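# Snap the lens cap onto the camera lens

## Task

Fit the lens cap onto the camera's lens so it stays on by itself: squeeze its two orange grips toward each other while pushing it into the lens, then release so its teeth spring back out and catch beneath the lens rim.

## Robot and tools

ROBOT. Two arms, left_arm and right_arm, each ending in a five-finger hand (left_arm has a left hand, the mirror of the right). Wrist cameras: cam_left_wrist and cam_right_wrist, each 896x504 pixels.

FRAME. Everything is in the scene frame: origin on the table top halfway between the arms, z = 0 at the table surface, +z up. left_arm's base sits on the +y side near (-0.026, +0.566, 0) m and right_arm's near (+0.039, -0.559, 0) m. Positions are in metres and quaternions are wxyz. Printed poses can be a few cm off.

HAND POINT. Each arm is steered by a hand point 0.15 m out from the wrist face and 0.05 m in front of the palm. Its +z runs along the straight fingers and +y points out of the palm. +x points away from the thumb on the right hand and toward the thumb on the left. Straight fingertips reach about 0.06-0.07 m past the point, about 0.06 m behind it along -y. A wrist bracket on the little-finger side can bump things. With the palm level, the wrist may hang below the point and meet the table first.

ROW LAYOUT (shared by execute_actions and move). One row is 28 numbers, each in [-1, 1], always for both arms:
1-6: left dx, dy, dz, rx, ry, rz.
7-12: left little, ring, middle, index, thumb_bend, thumb_turn.
13-14: left force_limit, speed.
15-28: the same fourteen for the right arm.
The six pose numbers are an offset, not a pose. They are measured along scene axes from that arm's Hand target as it stood when the action or move began. 1.0 equals 0.6 m of travel or 180 degrees of turn. rx, ry, rz form one rotation vector, turning about the Hand target's position. All zeros re-command the current Hand target, so that arm holds. Repeating a nonzero offset in a later call moves the arm further again.
Hand motors are absolute targets: +1 means open or straight, -1 means closed. thumb_turn -1 places the thumb opposite the fingers, +1 beside the palm. force_limit runs linearly from about 0 N at -1 to 10 N at +1 (15 N for the two thumb motors). speed rises from almost zero at -1 to full at +0.48 and beyond. For a soft grip, use speed -0.94 or lower. To leave a hand unchanged, resend its last commanded eight numbers. If none were sent yet this scene, send hand_measured plus hand_force_limit and hand_speed. A motor starts only when its target changes by 0.002 or more. To squeeze harder, raise force_limit and also send a more-closed target. The hand can wrap objects about 0.035-0.065 m thick.

TOOLS.
execute_actions(actions, cameras): actions is a list of actions, each a table of up to 15 rows, one row per 1/30 s step. A shorter table repeats its last row. Every row's offsets count from that action's starting Hand target. Images come only with an empty list or when cameras names them ("all" or names).
move(target, speed, blend, stop_force, zero, blocking, cameras): target is one 28-number row or a list of up to 15 rows. Every row is an offset from the same starting Hand targets, not from the previous row. The hand point travels in a straight line. speed is in m/s, 0.002-3.6, default 0.25; turning is capped at twice that in rad/s. Give one value, or one per target. blend is the corner rounding in m (0 stops at each target). stop_force (N, 3-120) ends an arm's path when push against its motion builds up. Leave it out when backing away from a contact. zero (default true) re-zeros the force reading first. blocking=false returns early; it cannot be combined with stop_force. The result adds a move: line whose ending is done, off_target, moving, held or fault. limits=paced means a pose was clipped; limits=held means steps were withheld.
wait(seconds 0-10): let the scene run, holding commands.
stop(): brake a running move.
zoom_image(camera, region [x0,y0,x1,y1] in pixels, at most 504 wide and 504 high): closer look at a camera's latest image.
show_instructions(): shows the reference images.
zero_wrist_force(arm): subtract the current wrist reading from later ones.
finished_scene(scene): end the current scene by its number; this cannot be undone.

RESULTS. Each arm reports end_effector_position, end_effector_quat_wxyz and velocities, plus Hand target, which is the base for the next offset. Joint positions and torques are also given. Hand lists follow the motor order: hand_measured, hand_stopped_by (moving, target, force, stalled, fault) and hand_load_n (fingertip N, positive when pushed open; near 0 means a lost grip). Wrist force and torque are in the hand's own axes, plus the peak since the last reading. MOTOR HOT and fault lines also appear. A hand point often stops short of its Hand target. If so, send the missing distance as a further offset.

CAUTIONS. Commanded orientation is clipped to within 32 degrees of the measured one at each step, so make big turns in stages. Arms are stiff: pressing even slightly past a firm contact can trigger a fault stop. About 150 N of outside force, or a joint over its torque limit (26.3 N m on wrist joints), stops the arm for 10 s. Faster moves hit harder. Keep the arms from touching each other, and never close a hand on the other hand. Steer paths around an arm's own base. Don't let the cap or camera fall or leave the table. Don't release parts while they are moving. Avoid heavy pushes or strain on the fingers. Holding loads or stretching an arm heats its motors; at 85 °C that arm is braked for a while.

Each tool is called after "Emit:" by a JSON object that holds its "fn" and its "kwargs", one argument or row to a line.

Reference images:

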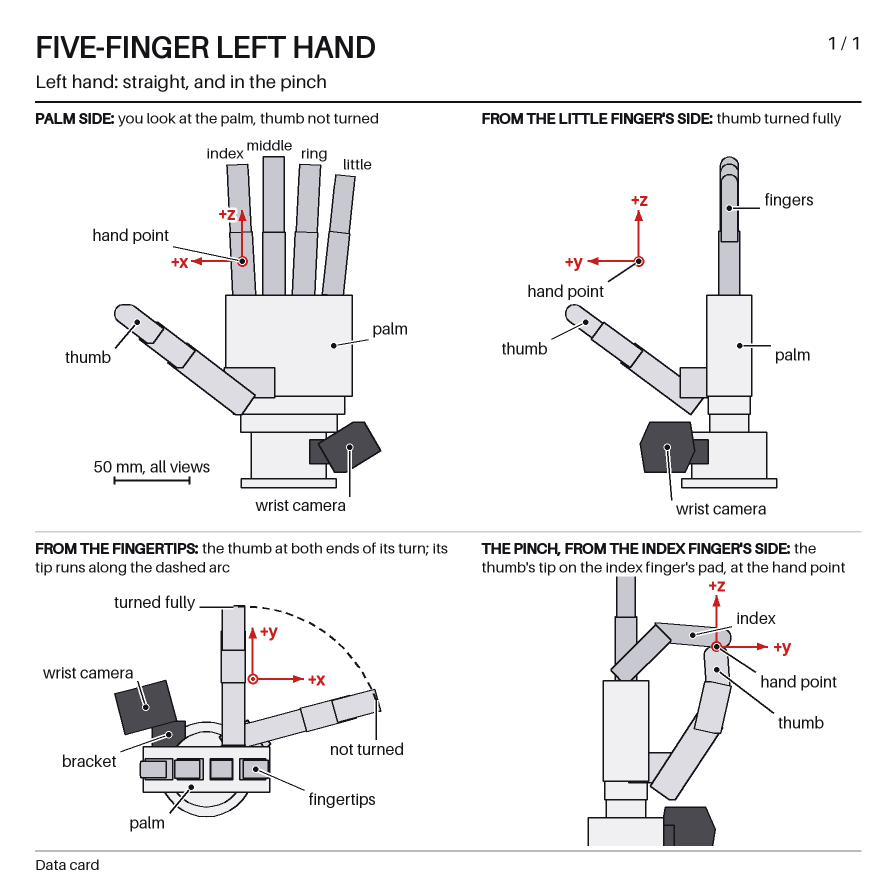

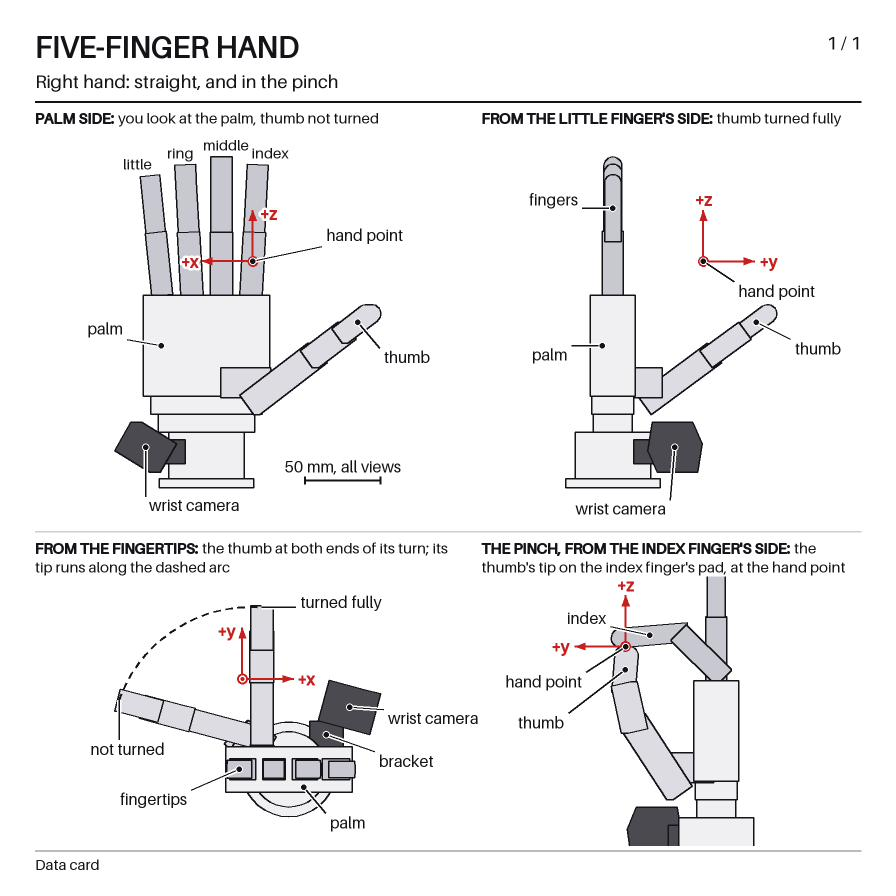

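## Session

Emit:
{"fn": "execute_actions", "kwargs": {
  "actions": []
}}

Emit:
{"fn": "zoom_image", "kwargs": {
  "camera": "cam_left_wrist",
  "region": [300, 200, 640, 500]
}}

Emit:
{"fn": "zoom_image", "kwargs": {
  "camera": "cam_right_wrist",
  "region": [240, 180, 600, 500]
}}

Scene clock: 0.00 s.
left_arm: end_effector_position=(+0.1035, +0.3015, +0.4699) hand_measured=(+1.000, +1.000, +1.000, +1.000, +1.000, +1.000) hand_load_n=(+0.0, +0.0, +0.0, +0.0, +0.0, +0.0) hand_stopped_by=(target, target, target, target, target, target) hand_force_limit=0.00 hand_speed=-0.80 end_effector_quat_wxyz=(-0.002, +0.943, -0.333, -0.009) | right_arm: end_effector_position=(+0.1410, -0.2978, +0.4870) hand_measured=(+1.000, +1.000, +1.000, +1.000, +1.000, +1.000) hand_load_n=(+0.0, +0.0, +0.0, +0.0, -0.5, +0.0) hand_stopped_by=(target, target, target, target, target, target) hand_force_limit=0.00 hand_speed=-0.80 end_effector_quat_wxyz=(+0.027, -0.378, +0.925, -0.011)
Joint positions: left_arm=[4.351 -1.433 -1.356 1.201 -1.574 1.877] | right_arm=[-1.192 -1.752 1.324 1.946 1.596 -1.909]
Joint velocities: within noise
Joint torques (N m): no reading
Wrist force (N): no reading
Wrist torque (N m): no reading
Wrist force, peak (N): no reading
Hand target: left_arm +0.1035, +0.3015, +0.4699; -0.002, +0.943, -0.333, -0.009 | right_arm +0.1410, -0.2978, +0.4870; +0.027, -0.378, +0.925, -0.011
camera_calibration:
cam_left_wrist: T_world_to_cam=[[0.79753, 0.598527, -0.0755813, -0.222368], [0.562895, -0.69321, 0.450122, -0.0603654], [0.217016, -0.40153, -0.889763, 0.62887], [0, 0, 0, 1]] pos_world=[0.0748493, 0.343757, 0.56991]
cam_right_wrist: T_world_to_cam=[[-0.871626, 0.490167, 0.00196139, 0.256896], [0.421857, 0.748106, 0.512224, -0.0805634], [0.249608, 0.447295, -0.85885, 0.630042], [0, 0, 0, 1]] pos_world=[0.10064, -0.347467, 0.581874]

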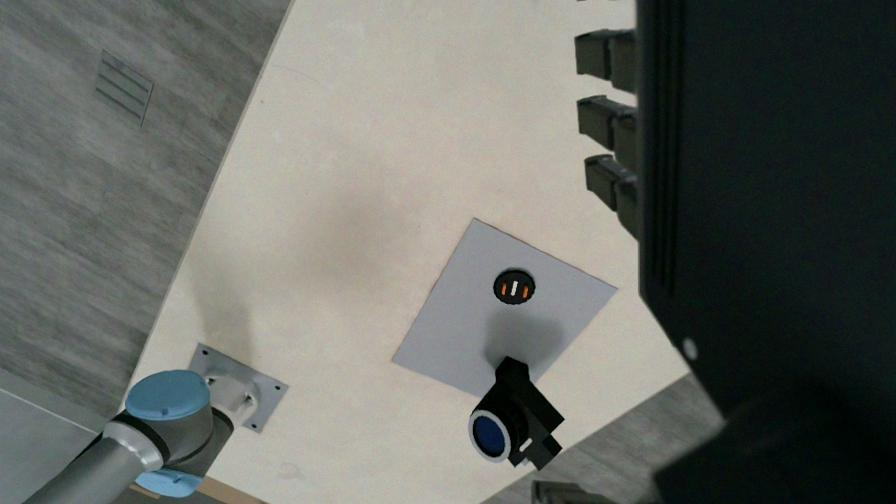

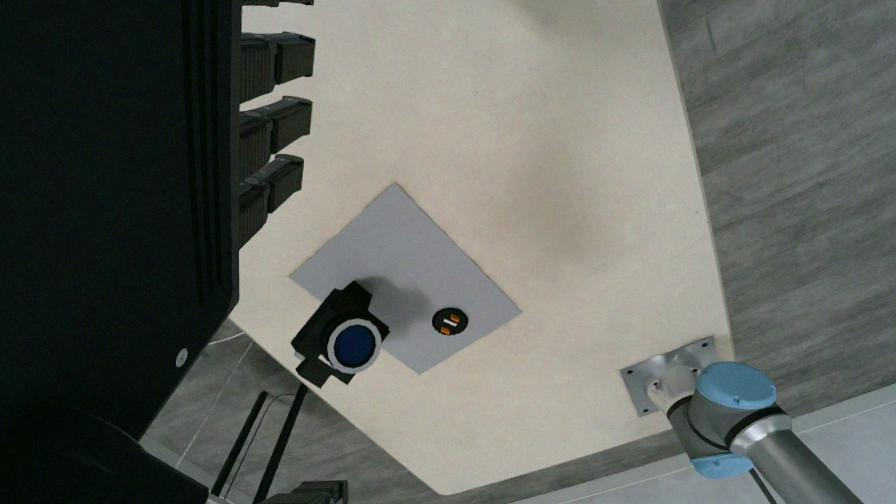

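Scaled by 1.482 from the camera's 896x504 image, which has a finer 1280x720 frame.

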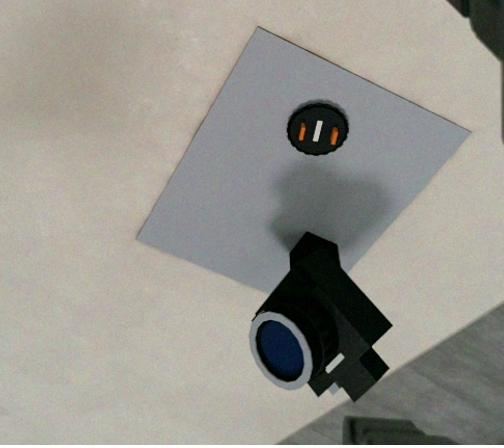

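Scaled by 1.400 from the camera's 896x504 image, which has a finer 1280x720 frame.

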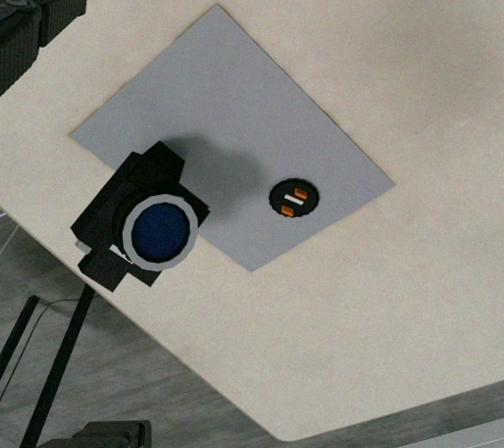

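Emit:
{"fn": "move", "kwargs": {
  "target": [0.6325,-0.0925,-0.2865,-0.2453,0.0714,-0.092,1,1,1,1,1,1,0,-0.8,0.3683,0.6885,-0.5617,-0.049,-0.2882,0.3938,1,1,0.1,0.1,1,-1,0,-0.3],
  "speed": 0.3,
  "cameras": ["all"]
}}

Emit:
{"fn": "zoom_image", "kwargs": {
  "camera": "cam_left_wrist",
  "region": [370, 160, 570, 360]
}}

Emit:
{"fn": "zoom_image", "kwargs": {
  "camera": "cam_right_wrist",
  "region": [400, 80, 750, 430]
}}

Scene clock: 4.97 s.
left_arm: end_effector_position=(+0.4829, +0.2460, +0.2980) hand_measured=(+1.000, +1.000, +1.000, +1.000, +1.000, +1.000) hand_load_n=(+0.0, +0.0, +0.0, +0.0, +0.0, +0.0) hand_stopped_by=(target, target, target, target, target, target) hand_force_limit=0.00 hand_speed=-0.80 end_effector_quat_wxyz=(+0.386, +0.811, -0.439, +0.014) | right_arm: end_effector_position=(+0.3619, +0.1153, +0.1500) hand_measured=(+1.000, +1.000, +0.100, +0.100, +1.000, -1.000) hand_load_n=(+0.0, -0.5, +0.0, +0.0, +0.0, +0.0) hand_stopped_by=(target, target, target, target, target, target) hand_force_limit=0.00 hand_speed=-0.30 end_effector_quat_wxyz=(+0.378, -0.786, +0.441, -0.212)
Joint positions: left_arm=[4.747 -2.4 -0.911 1.302 -0.888 2.743] | right_arm=[-0.627 -0.893 1.062 0.558 1.92 -2.846]
Joint torques (N m): left_arm=[-8.06 41.65 24.42 -3.48 1.71 0.48] | right_arm=[-2.84 -42.32 -15.93 -1.79 2.64 -2.73]
Wrist force (N): left_arm=[0.4 0.3 0.0] | right_arm=[0.2 -0.6 0.2]
Wrist torque (N m): left_arm=[0.00 0.06 0.05] | right_arm=[0.07 -0.04 -0.17]
Wrist force, peak (N): left_arm=[-1.0 1.0 -0.8] | right_arm=[1.3 -0.5 -1.4]
Hand target: left_arm +0.4830, +0.2460, +0.2980; +0.386, +0.811, -0.439, +0.014 | right_arm +0.3620, +0.1153, +0.1500; -0.378, +0.786, -0.441, +0.212
Off the commanded pose: left_arm 0.000 m, 0 deg | right_arm 0.000 m, 0 deg.
move: done
camera_calibration:
cam_left_wrist: T_world_to_cam=[[0.82857, 0.090367, -0.552545, -0.252584], [0.543133, -0.369338, 0.754053, -0.395733], [-0.135934, -0.924891, -0.355104, 0.51121], [0, 0, 0, 1]] pos_world=[0.49371, 0.349479, 0.340372]
cam_right_wrist: T_world_to_cam=[[-0.401556, -0.570829, -0.716175, 0.307578], [-0.881702, 0.452455, 0.133736, 0.252449], [0.247696, 0.685156, -0.684988, 0.0478983], [0, 0, 0, 1]] pos_world=[0.334231, 0.0285347, 0.219328]

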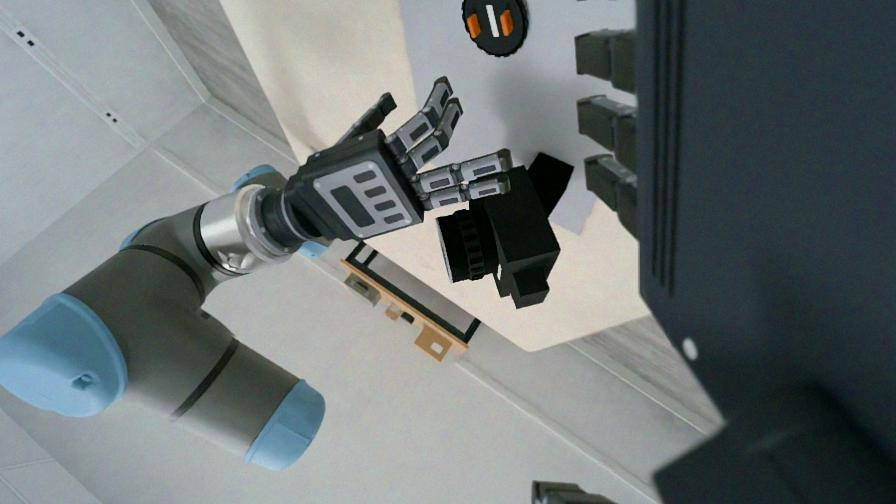

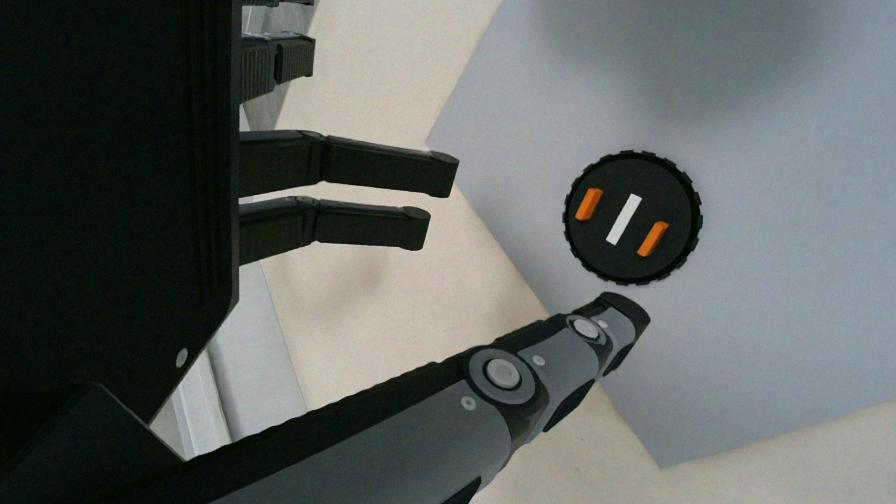

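Scaled by 2.520 from the camera's 896x504 image, which has a finer 1280x720 frame.

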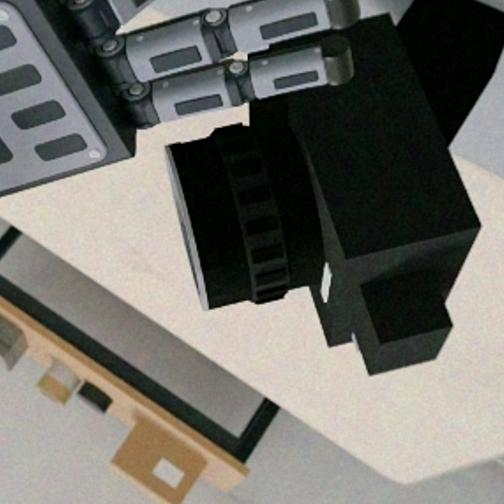

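Scaled by 1.440 from the camera's 896x504 image, which has a finer 1280x720 frame.

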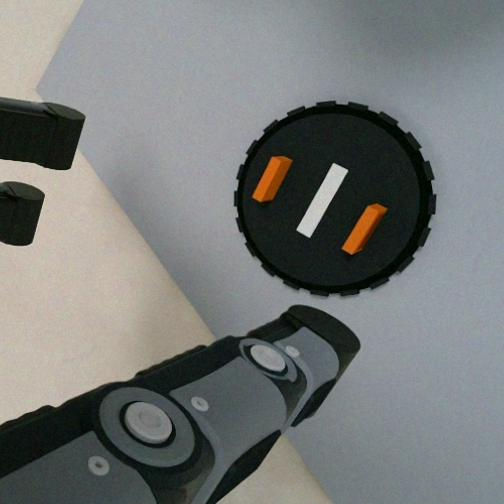

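Emit:
{"fn": "zoom_image", "kwargs": {
  "camera": "cam_left_wrist",
  "region": [425, 205, 505, 295]
}}

Emit:
{"fn": "zoom_image", "kwargs": {
  "camera": "cam_left_wrist",
  "region": [430, 0, 560, 75]
}}

Scaled by 5.600 from the camera's 896x504 image, which has a finer 1280x720 frame.

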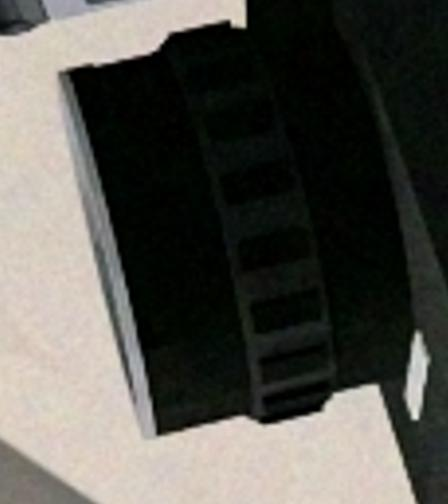

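Scaled by 3.877 from the camera's 896x504 image, which has a finer 1280x720 frame.

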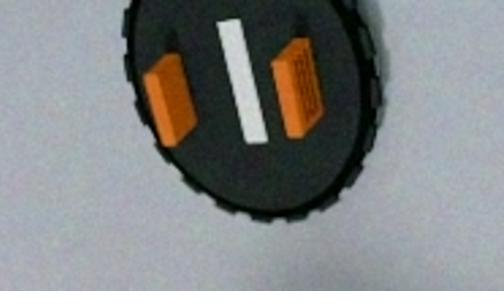

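Emit:
{"fn": "move", "kwargs": {
  "target": [0,0,0,0,0,0,1,1,1,1,1,1,0,-0.8,0.01,0.0143,-0.1667,0,0,0,1,1,0.1,0.1,1,-1,0,-0.3],
  "speed": 0.15,
  "cameras": ["all"]
}}

Emit:
{"fn": "zoom_image", "kwargs": {
  "camera": "cam_right_wrist",
  "region": [370, 90, 690, 370]
}}

Emit:
{"fn": "zoom_image", "kwargs": {
  "camera": "cam_left_wrist",
  "region": [380, 0, 560, 140]
}}

Scene clock: 7.27 s.
left_arm: end_effector_position=(+0.4830, +0.2460, +0.2980) hand_measured=(+1.000, +1.000, +1.000, +1.000, +1.000, +1.000) hand_load_n=(+0.0, +0.0, +0.0, +0.0, +0.0, +0.0) hand_stopped_by=(target, target, target, target, target, target) hand_force_limit=0.00 hand_speed=-0.80 end_effector_quat_wxyz=(+0.386, +0.811, -0.439, +0.014) | right_arm: end_effector_position=(+0.3680, +0.1238, +0.0499) hand_measured=(+1.000, +1.000, +0.100, +0.100, +1.000, -1.000) hand_load_n=(+0.0, +0.0, +0.0, +0.0, +0.0, +0.0) hand_stopped_by=(target, target, target, target, target, target) hand_force_limit=0.00 hand_speed=-0.30 end_effector_quat_wxyz=(+0.378, -0.786, +0.441, -0.212)
Joint positions: left_arm=[4.747 -2.4 -0.911 1.302 -0.887 2.743] | right_arm=[-0.628 -0.798 1.161 0.364 1.92 -2.846]
Joint torques (N m): left_arm=[-8.72 42.38 23.74 -4.03 2.69 0.64] | right_arm=[-3.33 -57.96 -22.93 -0.35 -1.74 -2.51]
Wrist force (N): left_arm=[0.3 0.3 -0.5] | right_arm=[0.3 -0.6 0.1]
Wrist torque (N m): left_arm=[0.02 0.07 0.04] | right_arm=[0.08 -0.08 -0.10]
Wrist force, peak (N): left_arm=[0.6 0.4 0.4] | right_arm=[0.3 -2.0 -1.0]
Hand target: left_arm +0.4830, +0.2460, +0.2980; +0.386, +0.811, -0.439, +0.014 | right_arm +0.3680, +0.1239, +0.0499; -0.378, +0.786, -0.441, +0.212
Off the commanded pose: left_arm 0.000 m, 0 deg | right_arm 0.000 m, 0 deg.
move: done
camera_calibration:
cam_left_wrist: T_world_to_cam=[[0.828501, 0.0903006, -0.552659, -0.252479], [0.543236, -0.369189, 0.754052, -0.395873], [-0.135944, -0.924957, -0.354928, 0.511086], [0, 0, 0, 1]] pos_world=[0.493711, 0.349379, 0.340373]
cam_right_wrist: T_world_to_cam=[[-0.401484, -0.571166, -0.715947, 0.243152], [-0.881766, 0.452379, 0.133574, 0.267413], [0.247587, 0.684925, -0.685258, -0.0279247], [0, 0, 0, 1]] pos_world=[0.340331, 0.0370344, 0.119229]

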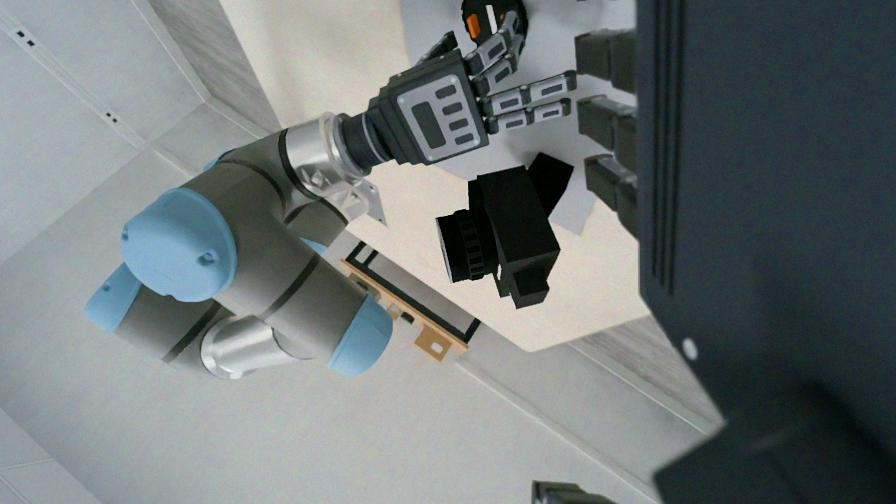

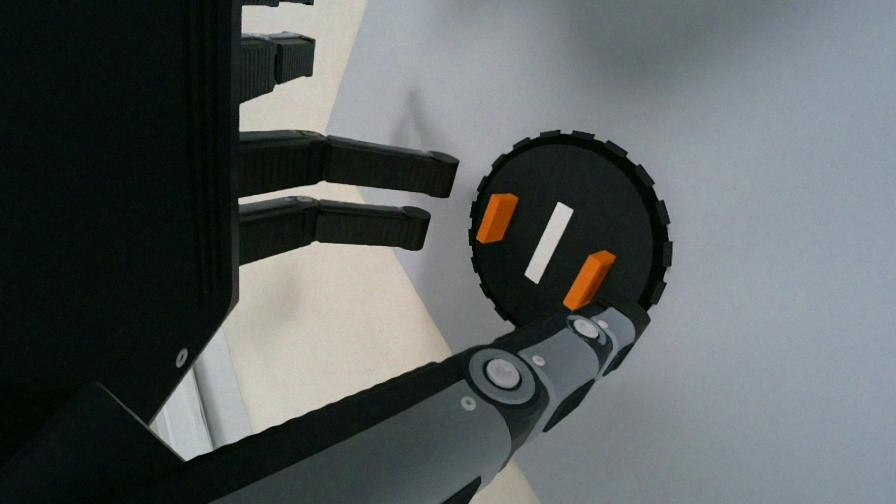

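Scaled by 1.575 from the camera's 896x504 image, which has a finer 1280x720 frame.

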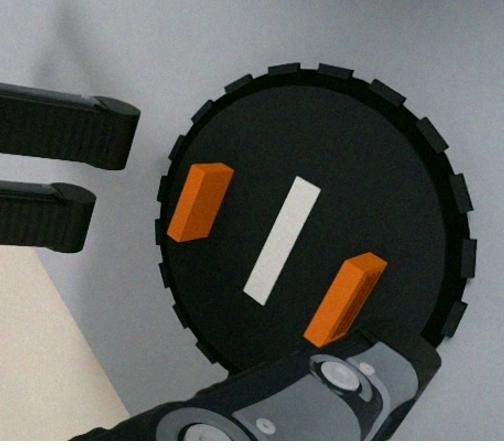

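Scaled by 2.800 from the camera's 896x504 image, which has a finer 1280x720 frame.

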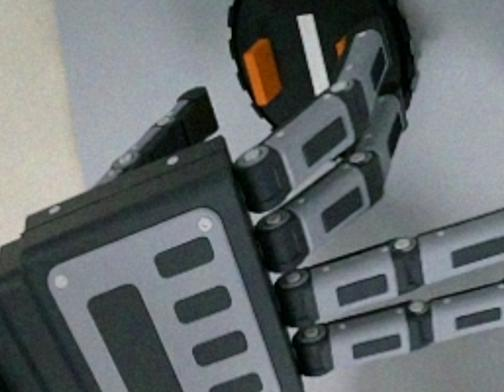

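Emit:
{"fn": "move", "kwargs": {
  "target": [0,0,0,0,0,0,1,1,1,1,1,1,0,-0.8,0,0,-0.0258,0,0,0,1,1,0.1,0.1,1,-1,0,-0.3],
  "speed": 0.03,
  "stop_force": 3,
  "cameras": ["cam_right_wrist"]
}}

Emit:
{"fn": "zoom_image", "kwargs": {
  "camera": "cam_right_wrist",
  "region": [370, 90, 690, 370]
}}

Scene clock: 9.20 s.
left_arm: end_effector_position=(+0.4830, +0.2460, +0.2980) hand_measured=(+1.000, +1.000, +1.000, +1.000, +1.000, +1.000) hand_load_n=(+0.0, +0.0, +0.0, +0.0, +0.0, +0.0) hand_stopped_by=(target, target, target, target, target, target) hand_force_limit=0.00 hand_speed=-0.80 end_effector_quat_wxyz=(+0.386, +0.811, -0.439, +0.014) | right_arm: end_effector_position=(+0.3680, +0.1239, +0.0345) hand_measured=(+1.000, +1.000, +0.100, +0.100, +1.000, -1.000) hand_load_n=(+0.0, +0.0, +0.0, +0.0, +0.0, +0.0) hand_stopped_by=(target, target, target, target, target, target) hand_force_limit=0.00 hand_speed=-0.30 end_effector_quat_wxyz=(+0.378, -0.786, +0.441, -0.212)
Joint positions: left_arm=[4.747 -2.4 -0.911 1.302 -0.887 2.743] | right_arm=[-0.628 -0.783 1.177 0.333 1.92 -2.846]
Joint torques (N m): left_arm=[-9.73 43.97 23.2 -4.02 2.48 0.79] | right_arm=[4.25 -67.49 -26.12 2.82 -0.22 -0.29]
Wrist force (N): left_arm=[0.4 0.4 0.3] | right_arm=[0.2 -0.7 -0.1]
Wrist torque (N m): left_arm=[-0.02 0.07 0.04] | right_arm=[0.09 -0.07 -0.10]
Wrist force, peak (N): left_arm=[0.3 0.7 -0.1] | right_arm=[0.0 -1.2 -0.4]
Hand target: left_arm +0.4830, +0.2460, +0.2980; +0.386, +0.811, -0.439, +0.014 | right_arm +0.3680, +0.1239, +0.0345; -0.378, +0.786, -0.441, +0.212
Off the commanded pose: left_arm 0.000 m, 0 deg | right_arm 0.000 m, 0 deg.
move: done
camera_calibration:
cam_right_wrist: T_world_to_cam=[[-0.401425, -0.571001, -0.716112, 0.232102], [-0.881762, 0.452391, 0.133563, 0.269437], [0.247697, 0.685056, -0.685087, -0.0386755], [0, 0, 0, 1]] pos_world=[0.340331, 0.0371346, 0.103728]
Images, in order (width x height): cam_right_wrist 896x504.

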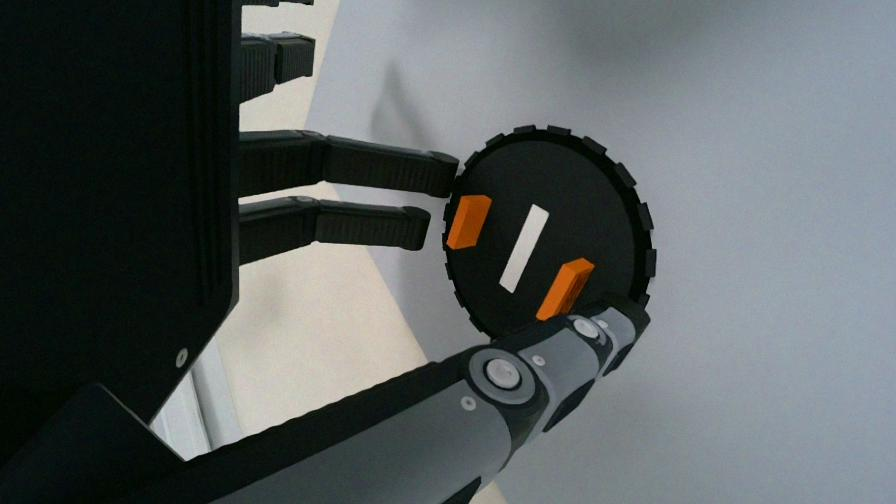

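Scaled by 1.575 from the camera's 896x504 image, which has a finer 1280x720 frame.

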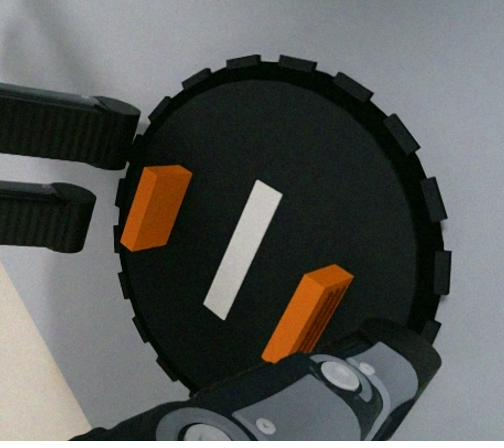

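Emit:
{"fn": "move", "kwargs": {
  "target": [0,0,0,0,0,0,1,1,1,1,1,1,0,-0.8,0,0,0,0,0,0,1,1,-0.05,-0.05,0.85,-1,-0.7,-0.92]
}}

Emit:
{"fn": "move", "kwargs": {
  "target": [0,0,0,0,0,0,1,1,1,1,1,1,0,-0.8,0,0,0,0,0,0,1,1,-0.05,-0.05,0.6,-1,-0.4,-0.94]
}}

Emit:
{"fn": "move", "kwargs": {
  "target": [0,0,0,0,0,0,1,1,1,1,1,1,0,-0.8,0,0,0.0017,0,0,0,1,1,-0.3,-0.3,0.6,-1,-0.2,-0.94],
  "cameras": ["cam_right_wrist"]
}}

Emit:
{"fn": "zoom_image", "kwargs": {
  "camera": "cam_right_wrist",
  "region": [370, 90, 690, 370]
}}

Scene clock: 10.90 s.
left_arm: end_effector_position=(+0.4830, +0.2460, +0.2980) hand_measured=(+1.000, +1.000, +1.000, +1.000, +1.000, +1.000) hand_load_n=(+0.0, +0.0, +0.0, +0.0, +0.0, +0.0) hand_stopped_by=(target, target, target, target, target, target) hand_force_limit=0.00 hand_speed=-0.80 end_effector_quat_wxyz=(+0.386, +0.811, -0.439, +0.014) | right_arm: end_effector_position=(+0.3680, +0.1239, +0.0345) hand_measured=(+1.000, +1.000, -0.050, -0.050, +0.850, -1.000) hand_load_n=(+0.0, -0.5, +0.0, +0.0, +0.0, +0.0) hand_stopped_by=(target, target, target, target, target, target) hand_force_limit=-0.70 hand_speed=-0.92 end_effector_quat_wxyz=(+0.378, -0.786, +0.441, -0.212)
Joint positions: left_arm=[4.747 -2.4 -0.911 1.302 -0.887 2.743] | right_arm=[-0.628 -0.783 1.177 0.333 1.92 -2.846]
Joint torques (N m): left_arm=[-7.82 44.11 23.57 -3.96 2.42 0.8] | right_arm=[4.19 -67.03 -26.31 2.55 0.92 1.25]
Wrist force (N): left_arm=[0.4 0.6 0.0] | right_arm=[0.0 -0.6 0.1]
Wrist torque (N m): left_arm=[0.04 0.07 0.03] | right_arm=[0.09 -0.05 -0.11]
Wrist force, peak (N): left_arm=[0.6 0.5 0.3] | right_arm=[0.2 -0.8 0.1]
Hand target: left_arm +0.4830, +0.2460, +0.2980; +0.386, +0.811, -0.439, +0.014 | right_arm +0.3680, +0.1239, +0.0345; -0.378, +0.786, -0.441, +0.212
Off the commanded pose: left_arm 0.000 m, 0 deg | right_arm 0.000 m, 0 deg.
move: done

Scene clock: 12.93 s.
left_arm: end_effector_position=(+0.4830, +0.2460, +0.2980) hand_measured=(+1.000, +1.000, +1.000, +1.000, +1.000, +1.000) hand_load_n=(+0.0, +0.0, +0.0, +0.0, +0.0, +0.0) hand_stopped_by=(target, target, target, target, target, target) hand_force_limit=0.00 hand_speed=-0.80 end_effector_quat_wxyz=(+0.386, +0.811, -0.439, +0.014) | right_arm: end_effector_position=(+0.3680, +0.1239, +0.0345) hand_measured=(+1.000, +1.000, -0.050, -0.050, +0.694, -1.000) hand_load_n=(+0.0, +0.0, +1.5, +0.0, +4.5, +1.0) hand_stopped_by=(target, target, target, target, force, target) hand_force_limit=-0.40 hand_speed=-0.94 end_effector_quat_wxyz=(+0.378, -0.786, +0.441, -0.212)
Joint positions: left_arm=[4.747 -2.4 -0.911 1.302 -0.887 2.743] | right_arm=[-0.628 -0.783 1.177 0.333 1.92 -2.846]
Joint torques (N m): left_arm=[-7.52 43.98 23.06 -3.68 2.26 0.81] | right_arm=[4.24 -63.61 -25.23 2.47 2.33 2.51]
Wrist force (N): left_arm=[0.3 -0.2 -0.2] | right_arm=[-0.3 -2.5 -3.4]
Wrist torque (N m): left_arm=[-0.06 0.07 0.05] | right_arm=[0.09 0.04 -0.15]
Wrist force, peak (N): left_arm=[0.5 0.7 0.1] | right_arm=[0.1 -2.8 -3.6]
Hand target: left_arm +0.4830, +0.2460, +0.2980; +0.386, +0.811, -0.439, +0.014 | right_arm +0.3680, +0.1239, +0.0345; -0.378, +0.786, -0.441, +0.212
Off the commanded pose: left_arm 0.000 m, 0 deg | right_arm 0.000 m, 0 deg.
move: done

Scene clock: 13.80 s.
left_arm: end_effector_position=(+0.4830, +0.2460, +0.2980) hand_measured=(+1.000, +1.000, +1.000, +1.000, +1.000, +1.000) hand_load_n=(+0.0, +0.0, +0.0, +0.0, +0.0, +0.0) hand_stopped_by=(target, target, target, target, target, target) hand_force_limit=0.00 hand_speed=-0.80 end_effector_quat_wxyz=(+0.386, +0.811, -0.439, +0.014) | right_arm: end_effector_position=(+0.3680, +0.1239, +0.0355) hand_measured=(+1.000, +1.000, -0.076, -0.154, +0.694, -1.000) hand_load_n=(+0.0, +0.0, +0.5, +4.5, +5.5, -1.0) hand_stopped_by=(target, target, force, force, force, target) hand_force_limit=-0.20 hand_speed=-0.94 end_effector_quat_wxyz=(+0.378, -0.786, +0.441, -0.212)
Joint positions: left_arm=[4.747 -2.4 -0.911 1.302 -0.887 2.743] | right_arm=[-0.628 -0.784 1.176 0.335 1.92 -2.846]
Joint torques (N m): left_arm=[-7.24 44.5 22.62 -3.7 2.49 0.81] | right_arm=[4.54 -65.31 -24.74 2.08 2.77 2.5]
Wrist force (N): left_arm=[0.2 0.3 0.2] | right_arm=[0.0 -0.4 0.3]
Wrist torque (N m): left_arm=[-0.03 0.11 0.03] | right_arm=[0.08 -0.04 -0.11]
Wrist force, peak (N): left_arm=[0.3 0.6 0.4] | right_arm=[0.0 -2.6 -3.3]
Hand target: left_arm +0.4830, +0.2460, +0.2980; +0.386, +0.811, -0.439, +0.014 | right_arm +0.3680, +0.1239, +0.0355; -0.378, +0.786, -0.441, +0.212
Off the commanded pose: left_arm 0.000 m, 0 deg | right_arm 0.000 m, 0 deg.
move: done
camera_calibration:
cam_right_wrist: T_world_to_cam=[[-0.401411, -0.570962, -0.716151, 0.232888], [-0.881773, 0.45236, 0.133594, 0.269292], [0.247681, 0.685108, -0.685041, -0.0379231], [0, 0, 0, 1]] pos_world=[0.340331, 0.0371346, 0.104828]
Images, in order (width x height): cam_right_wrist 896x504.

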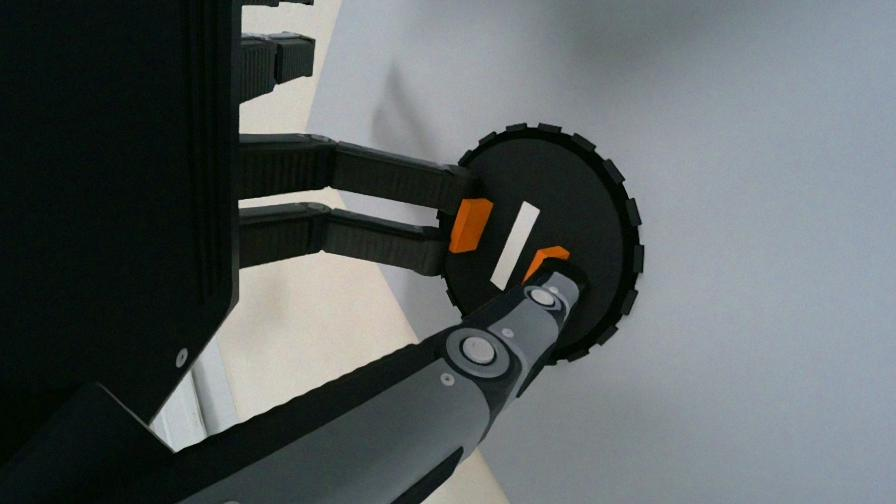

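Scaled by 1.575 from the camera's 896x504 image, which has a finer 1280x720 frame.

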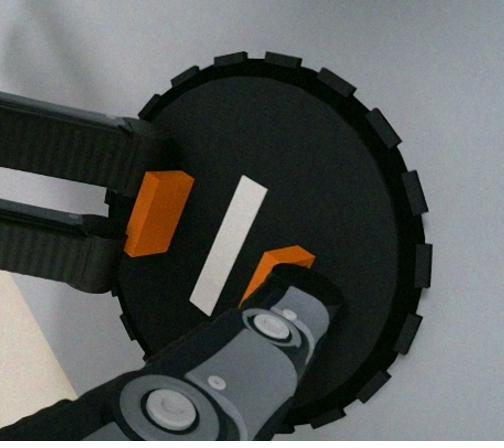

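Emit:
{"fn": "move", "kwargs": {
  "target": [0,0,0,0,0,0,1,1,1,1,1,1,0,-0.8,0,0,0,0,0,0,1,1,-0.35,-0.3,0.6,-1,-0.3,-0.94]
}}

Emit:
{"fn": "move", "kwargs": {
  "target": [0,0,0,0,0,0,1,1,1,1,1,1,0,-0.8,0,0,0,0,0,0,1,1,-0.35,-0.3,0.55,-1,-0.1,-0.94]
}}

Emit:
{"fn": "move", "kwargs": {
  "target": [0,0,0,0,0,0,1,1,1,1,1,1,0,-0.8,0,0,0,0,0,0,1,1,-0.35,-0.35,0.55,-1,0,-0.94]
}}

Scene clock: 15.30 s.
left_arm: end_effector_position=(+0.4830, +0.2460, +0.2980) hand_measured=(+1.000, +1.000, +1.000, +1.000, +1.000, +1.000) hand_load_n=(+0.0, +0.0, +0.0, +0.0, +0.0, +0.0) hand_stopped_by=(target, target, target, target, target, target) hand_force_limit=0.00 hand_speed=-0.80 end_effector_quat_wxyz=(+0.386, +0.811, -0.439, +0.014) | right_arm: end_effector_position=(+0.3680, +0.1239, +0.0355) hand_measured=(+1.000, +1.000, -0.092, -0.154, +0.696, -1.000) hand_load_n=(+0.0, +0.0, +4.5, +3.0, +7.5, +0.0) hand_stopped_by=(target, target, force, force, force, target) hand_force_limit=-0.30 hand_speed=-0.94 end_effector_quat_wxyz=(+0.378, -0.786, +0.441, -0.212)
Joint positions: left_arm=[4.747 -2.4 -0.911 1.302 -0.887 2.743] | right_arm=[-0.628 -0.784 1.176 0.335 1.92 -2.846]
Joint torques (N m): left_arm=[-7.52 44.68 22.12 -3.75 2.16 0.88] | right_arm=[4.44 -60.19 -17.97 -1.39 2.95 2.39]
Wrist force (N): left_arm=[0.1 0.6 -0.1] | right_arm=[0.1 -0.4 0.4]
Wrist torque (N m): left_arm=[0.03 0.11 0.01] | right_arm=[0.08 -0.07 -0.10]
Wrist force, peak (N): left_arm=[0.5 0.7 0.2] | right_arm=[0.1 -0.4 0.4]
Hand target: left_arm +0.4830, +0.2460, +0.2980; +0.386, +0.811, -0.439, +0.014 | right_arm +0.3680, +0.1239, +0.0355; -0.378, +0.786, -0.441, +0.212
Off the commanded pose: left_arm 0.000 m, 0 deg | right_arm 0.000 m, 0 deg.
move: done

Scene clock: 15.80 s.
left_arm: end_effector_position=(+0.4830, +0.2460, +0.2980) hand_measured=(+1.000, +1.000, +1.000, +1.000, +1.000, +1.000) hand_load_n=(+0.0, +0.0, +0.0, +0.0, +0.0, +0.0) hand_stopped_by=(target, target, target, target, target, target) hand_force_limit=0.00 hand_speed=-0.80 end_effector_quat_wxyz=(+0.386, +0.811, -0.439, +0.014) | right_arm: end_effector_position=(+0.3680, +0.1239, +0.0355) hand_measured=(+1.000, +1.000, -0.092, -0.154, +0.696, -1.000) hand_load_n=(+0.0, +0.0, +4.5, +3.0, +7.5, +0.0) hand_stopped_by=(target, target, force, force, force, target) hand_force_limit=-0.10 hand_speed=-0.94 end_effector_quat_wxyz=(+0.378, -0.786, +0.441, -0.212)
Joint positions: left_arm=[4.747 -2.4 -0.911 1.302 -0.887 2.743] | right_arm=[-0.628 -0.784 1.176 0.335 1.92 -2.846]
Joint torques (N m): left_arm=[-7.35 44.84 22.06 -3.36 2.17 0.62] | right_arm=[4.5 -58.11 -15.52 -1.43 2.86 2.46]
Wrist force (N): left_arm=[0.5 -0.1 0.0] | right_arm=[0.0 -0.1 0.4]
Wrist torque (N m): left_arm=[-0.07 0.04 0.06] | right_arm=[0.11 -0.04 -0.10]
Wrist force, peak (N): left_arm=[0.6 0.2 0.3] | right_arm=[0.2 -0.3 0.4]
Hand target: left_arm +0.4830, +0.2460, +0.2980; +0.386, +0.811, -0.439, +0.014 | right_arm +0.3680, +0.1239, +0.0355; -0.378, +0.786, -0.441, +0.212
Off the commanded pose: left_arm 0.000 m, 0 deg | right_arm 0.000 m, 0 deg.
move: done

Scene clock: 16.30 s.
left_arm: end_effector_position=(+0.4830, +0.2460, +0.2980) hand_measured=(+1.000, +1.000, +1.000, +1.000, +1.000, +1.000) hand_load_n=(+0.0, +0.0, +0.0, +0.0, +0.0, +0.0) hand_stopped_by=(target, target, target, target, target, target) hand_force_limit=0.00 hand_speed=-0.80 end_effector_quat_wxyz=(+0.386, +0.811, -0.439, +0.014) | right_arm: end_effector_position=(+0.3680, +0.1239, +0.0355) hand_measured=(+1.000, +1.000, -0.092, -0.170, +0.696, -1.000) hand_load_n=(+0.0, -0.5, +3.0, +6.0, +9.0, -0.5) hand_stopped_by=(target, target, force, force, force, target) hand_force_limit=0.00 hand_speed=-0.94 end_effector_quat_wxyz=(+0.378, -0.786, +0.441, -0.212)
Joint positions: left_arm=[4.747 -2.4 -0.911 1.302 -0.887 2.743] | right_arm=[-0.628 -0.784 1.176 0.335 1.92 -2.846]
Joint torques (N m): left_arm=[-7.65 45.05 21.22 -3.62 2.05 0.86] | right_arm=[4.44 -56.64 -13.83 -1.38 2.87 2.47]
Wrist force (N): left_arm=[0.2 0.3 0.0] | right_arm=[0.0 -0.5 0.3]
Wrist torque (N m): left_arm=[0.01 0.09 0.03] | right_arm=[0.06 -0.04 -0.11]
Wrist force, peak (N): left_arm=[0.6 0.1 0.3] | right_arm=[0.0 -0.5 0.3]
Hand target: left_arm +0.4830, +0.2460, +0.2980; +0.386, +0.811, -0.439, +0.014 | right_arm +0.3680, +0.1239, +0.0355; -0.378, +0.786, -0.441, +0.212
Off the commanded pose: left_arm 0.000 m, 0 deg | right_arm 0.000 m, 0 deg.
move: done

Emit:
{"fn": "move", "kwargs": {
  "target": [
    [0,0,0,0,0,0,1,1,1,1,1,1,0,-0.8,-0.0067,0,0.1667,0,0,0,1,1,-0.35,-0.35,0.55,-1,0,-0.94],
    [0,0,0,0,0,0,1,1,1,1,1,1,0,-0.8,-0.08,-0.1065,0.3742,-0.1034,-0.2375,0.3683,1,1,-0.35,-0.35,0.55,-1,0,-0.94],
    [0,0,0,0,0,0,1,1,1,1,1,1,0,-0.8,0.0098,-0.311,0.3168,-0.1034,-0.2375,0.3683,1,1,-0.35,-0.35,0.55,-1,0,-0.94]
  ],
  "speed": 0.2,
  "blend": [0.03,0.03,0],
  "cameras": ["all"]
}}

Emit:
{"fn": "zoom_image", "kwargs": {
  "camera": "cam_right_wrist",
  "region": [400, 60, 760, 420]
}}

Emit:
{"fn": "zoom_image", "kwargs": {
  "camera": "cam_left_wrist",
  "region": [380, 190, 500, 310]
}}

Scene clock: 22.77 s.
left_arm: end_effector_position=(+0.4830, +0.2460, +0.2980) hand_measured=(+1.000, +1.000, +1.000, +1.000, +1.000, +1.000) hand_load_n=(+0.0, +0.0, +0.0, +0.0, +0.0, +0.0) hand_stopped_by=(target, target, target, target, target, target) hand_force_limit=0.00 hand_speed=-0.80 end_effector_quat_wxyz=(+0.386, +0.811, -0.439, +0.014) | right_arm: end_effector_position=(+0.3740, -0.0627, +0.2257) hand_measured=(+1.000, +1.000, -0.092, -0.170, +0.696, -1.000) hand_load_n=(+0.0, +0.0, +3.0, +5.5, +8.5, +0.0) hand_stopped_by=(target, target, force, force, force, target) hand_force_limit=0.00 hand_speed=-0.94 end_effector_quat_wxyz=(-0.434, +0.815, +0.243, +0.296)
Joint positions: left_arm=[4.747 -2.4 -0.911 1.302 -0.887 2.743] | right_arm=[-1.059 -1.432 1.708 0.302 0.963 -4.386]
Joint torques (N m): left_arm=[-8.32 45.97 21.28 -3.14 1.54 0.8] | right_arm=[-6.35 -15.04 -10.2 2.58 -2.72 -0.84]
Wrist force (N): left_arm=[0.4 0.2 -0.1] | right_arm=[0.6 0.1 0.4]
Wrist torque (N m): left_arm=[-0.03 0.07 0.05] | right_arm=[0.10 -0.10 -0.15]
Wrist force, peak (N): left_arm=[0.4 0.8 0.2] | right_arm=[0.3 1.5 1.3]
Hand target: left_arm +0.4830, +0.2460, +0.2980; +0.386, +0.811, -0.439, +0.014 | right_arm +0.3739, -0.0627, +0.2256; -0.434, +0.815, +0.243, +0.295
Off the commanded pose: left_arm 0.000 m, 0 deg | right_arm 0.000 m, 0 deg.
move: done
camera_calibration:
cam_left_wrist: T_world_to_cam=[[0.828501, 0.0903006, -0.552659, -0.252479], [0.543236, -0.369189, 0.754052, -0.395873], [-0.135944, -0.924957, -0.354928, 0.511086], [0, 0, 0, 1]] pos_world=[0.493711, 0.349379, 0.340373]
cam_right_wrist: T_world_to_cam=[[0.809233, -0.49016, -0.323859, -0.271303], [-0.586615, -0.644144, -0.490878, 0.295391], [0.0319972, 0.587215, -0.808798, 0.32116], [0, 0, 0, 1]] pos_world=[0.382552, -0.131298, 0.316891]

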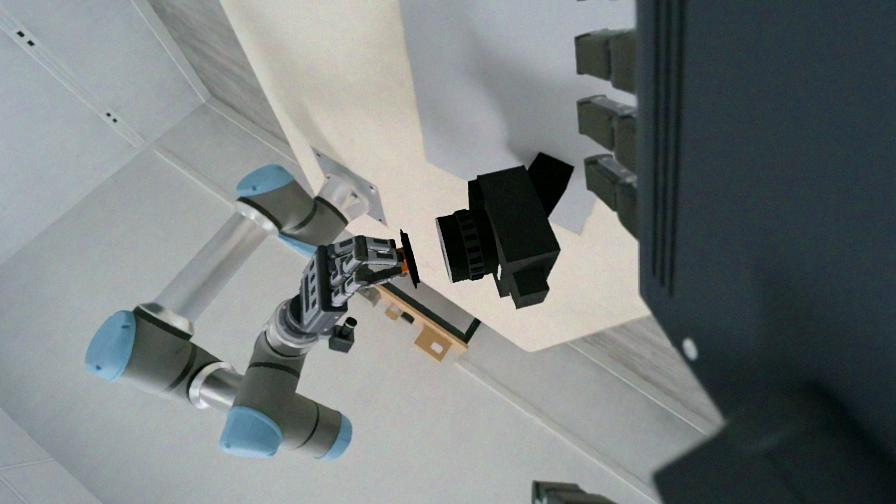

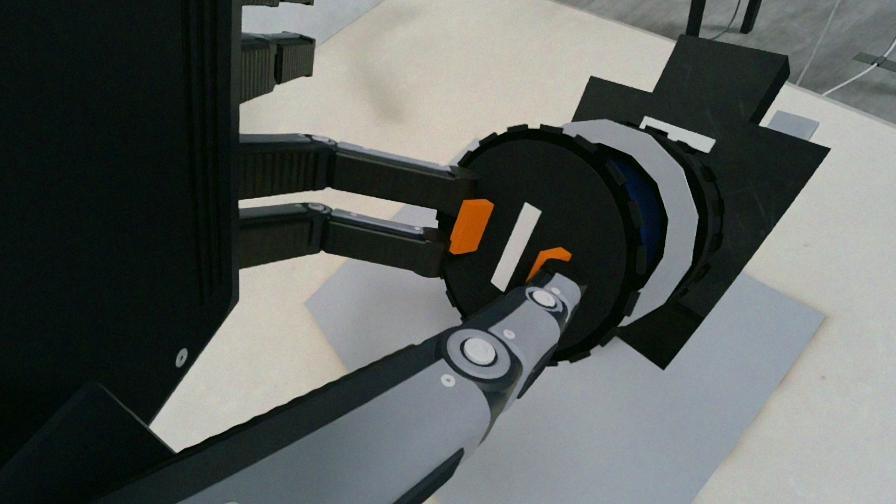

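Scaled by 1.400 from the camera's 896x504 image, which has a finer 1280x720 frame.

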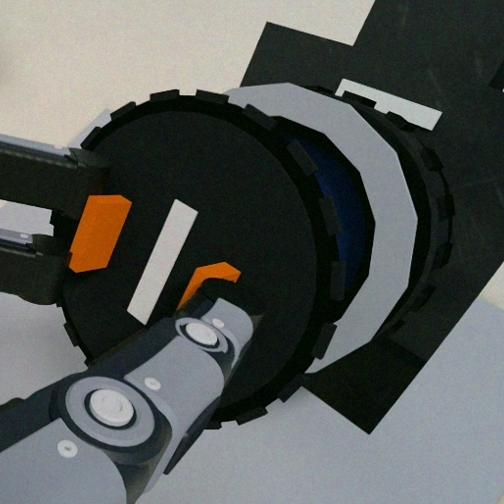

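Scaled by 4.200 from the camera's 896x504 image, which has a finer 1280x720 frame.

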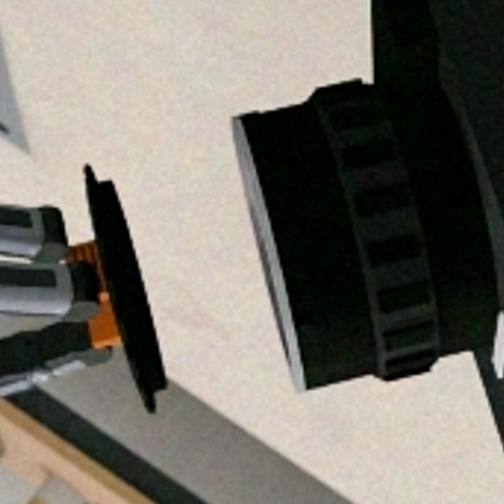

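Emit:
{"fn": "zoom_image", "kwargs": {
  "camera": "cam_left_wrist",
  "region": [390, 220, 440, 295]
}}

Emit:
{"fn": "zoom_image", "kwargs": {
  "camera": "cam_left_wrist",
  "region": [425, 205, 475, 295]
}}

Emit:
{"fn": "zoom_image", "kwargs": {
  "camera": "cam_right_wrist",
  "region": [560, 100, 720, 220]
}}

Emit:
{"fn": "zoom_image", "kwargs": {
  "camera": "cam_right_wrist",
  "region": [560, 210, 720, 330]
}}

Scaled by 6.720 from the camera's 896x504 image, which has a finer 1280x720 frame.

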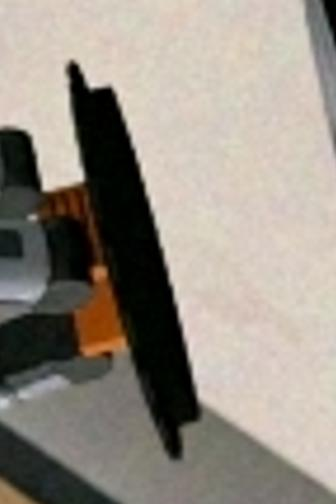

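Scaled by 5.600 from the camera's 896x504 image, which has a finer 1280x720 frame.

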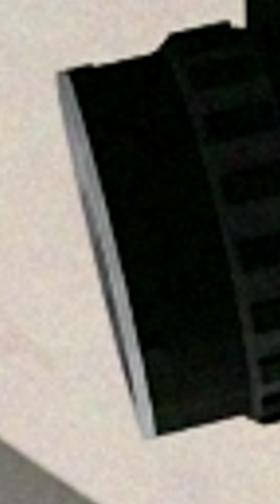

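Scaled by 3.150 from the camera's 896x504 image, which has a finer 1280x720 frame.

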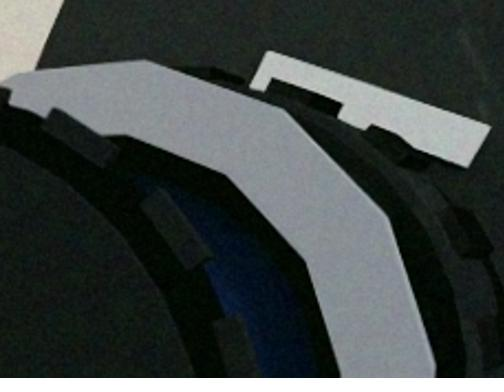

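Scaled by 3.150 from the camera's 896x504 image, which has a finer 1280x720 frame.

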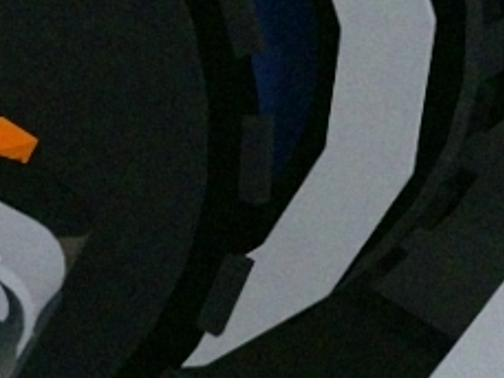

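Emit:
{"fn": "zoom_image", "kwargs": {
  "camera": "cam_right_wrist",
  "region": [430, 100, 570, 240]
}}

Emit:
{"fn": "zoom_image", "kwargs": {
  "camera": "cam_right_wrist",
  "region": [560, 230, 700, 370]
}}

Emit:
{"fn": "zoom_image", "kwargs": {
  "camera": "cam_right_wrist",
  "region": [430, 230, 570, 370]
}}

Emit:
{"fn": "zoom_image", "kwargs": {
  "camera": "cam_right_wrist",
  "region": [560, 100, 700, 240]
}}

Scaled by 3.600 from the camera's 896x504 image, which has a finer 1280x720 frame.

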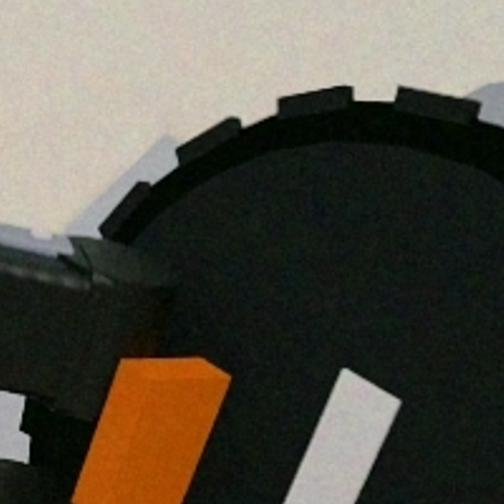

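Scaled by 3.600 from the camera's 896x504 image, which has a finer 1280x720 frame.

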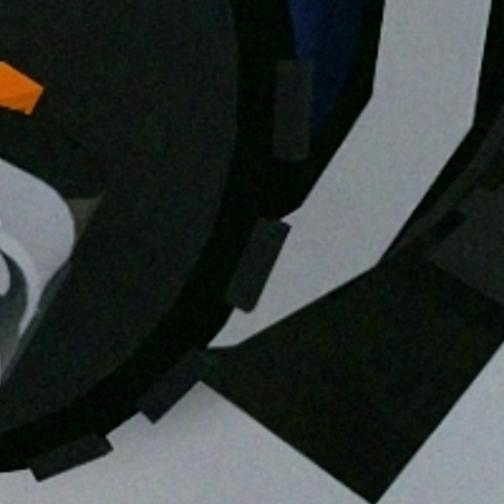

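Scaled by 3.600 from the camera's 896x504 image, which has a finer 1280x720 frame.

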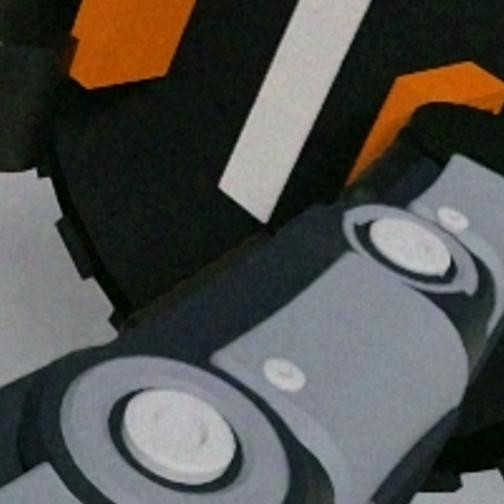

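Scaled by 3.600 from the camera's 896x504 image, which has a finer 1280x720 frame.

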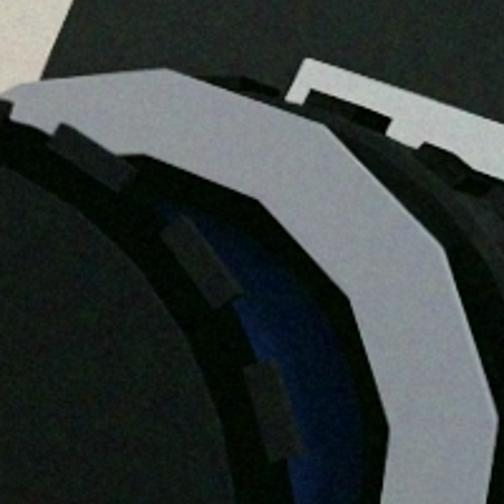

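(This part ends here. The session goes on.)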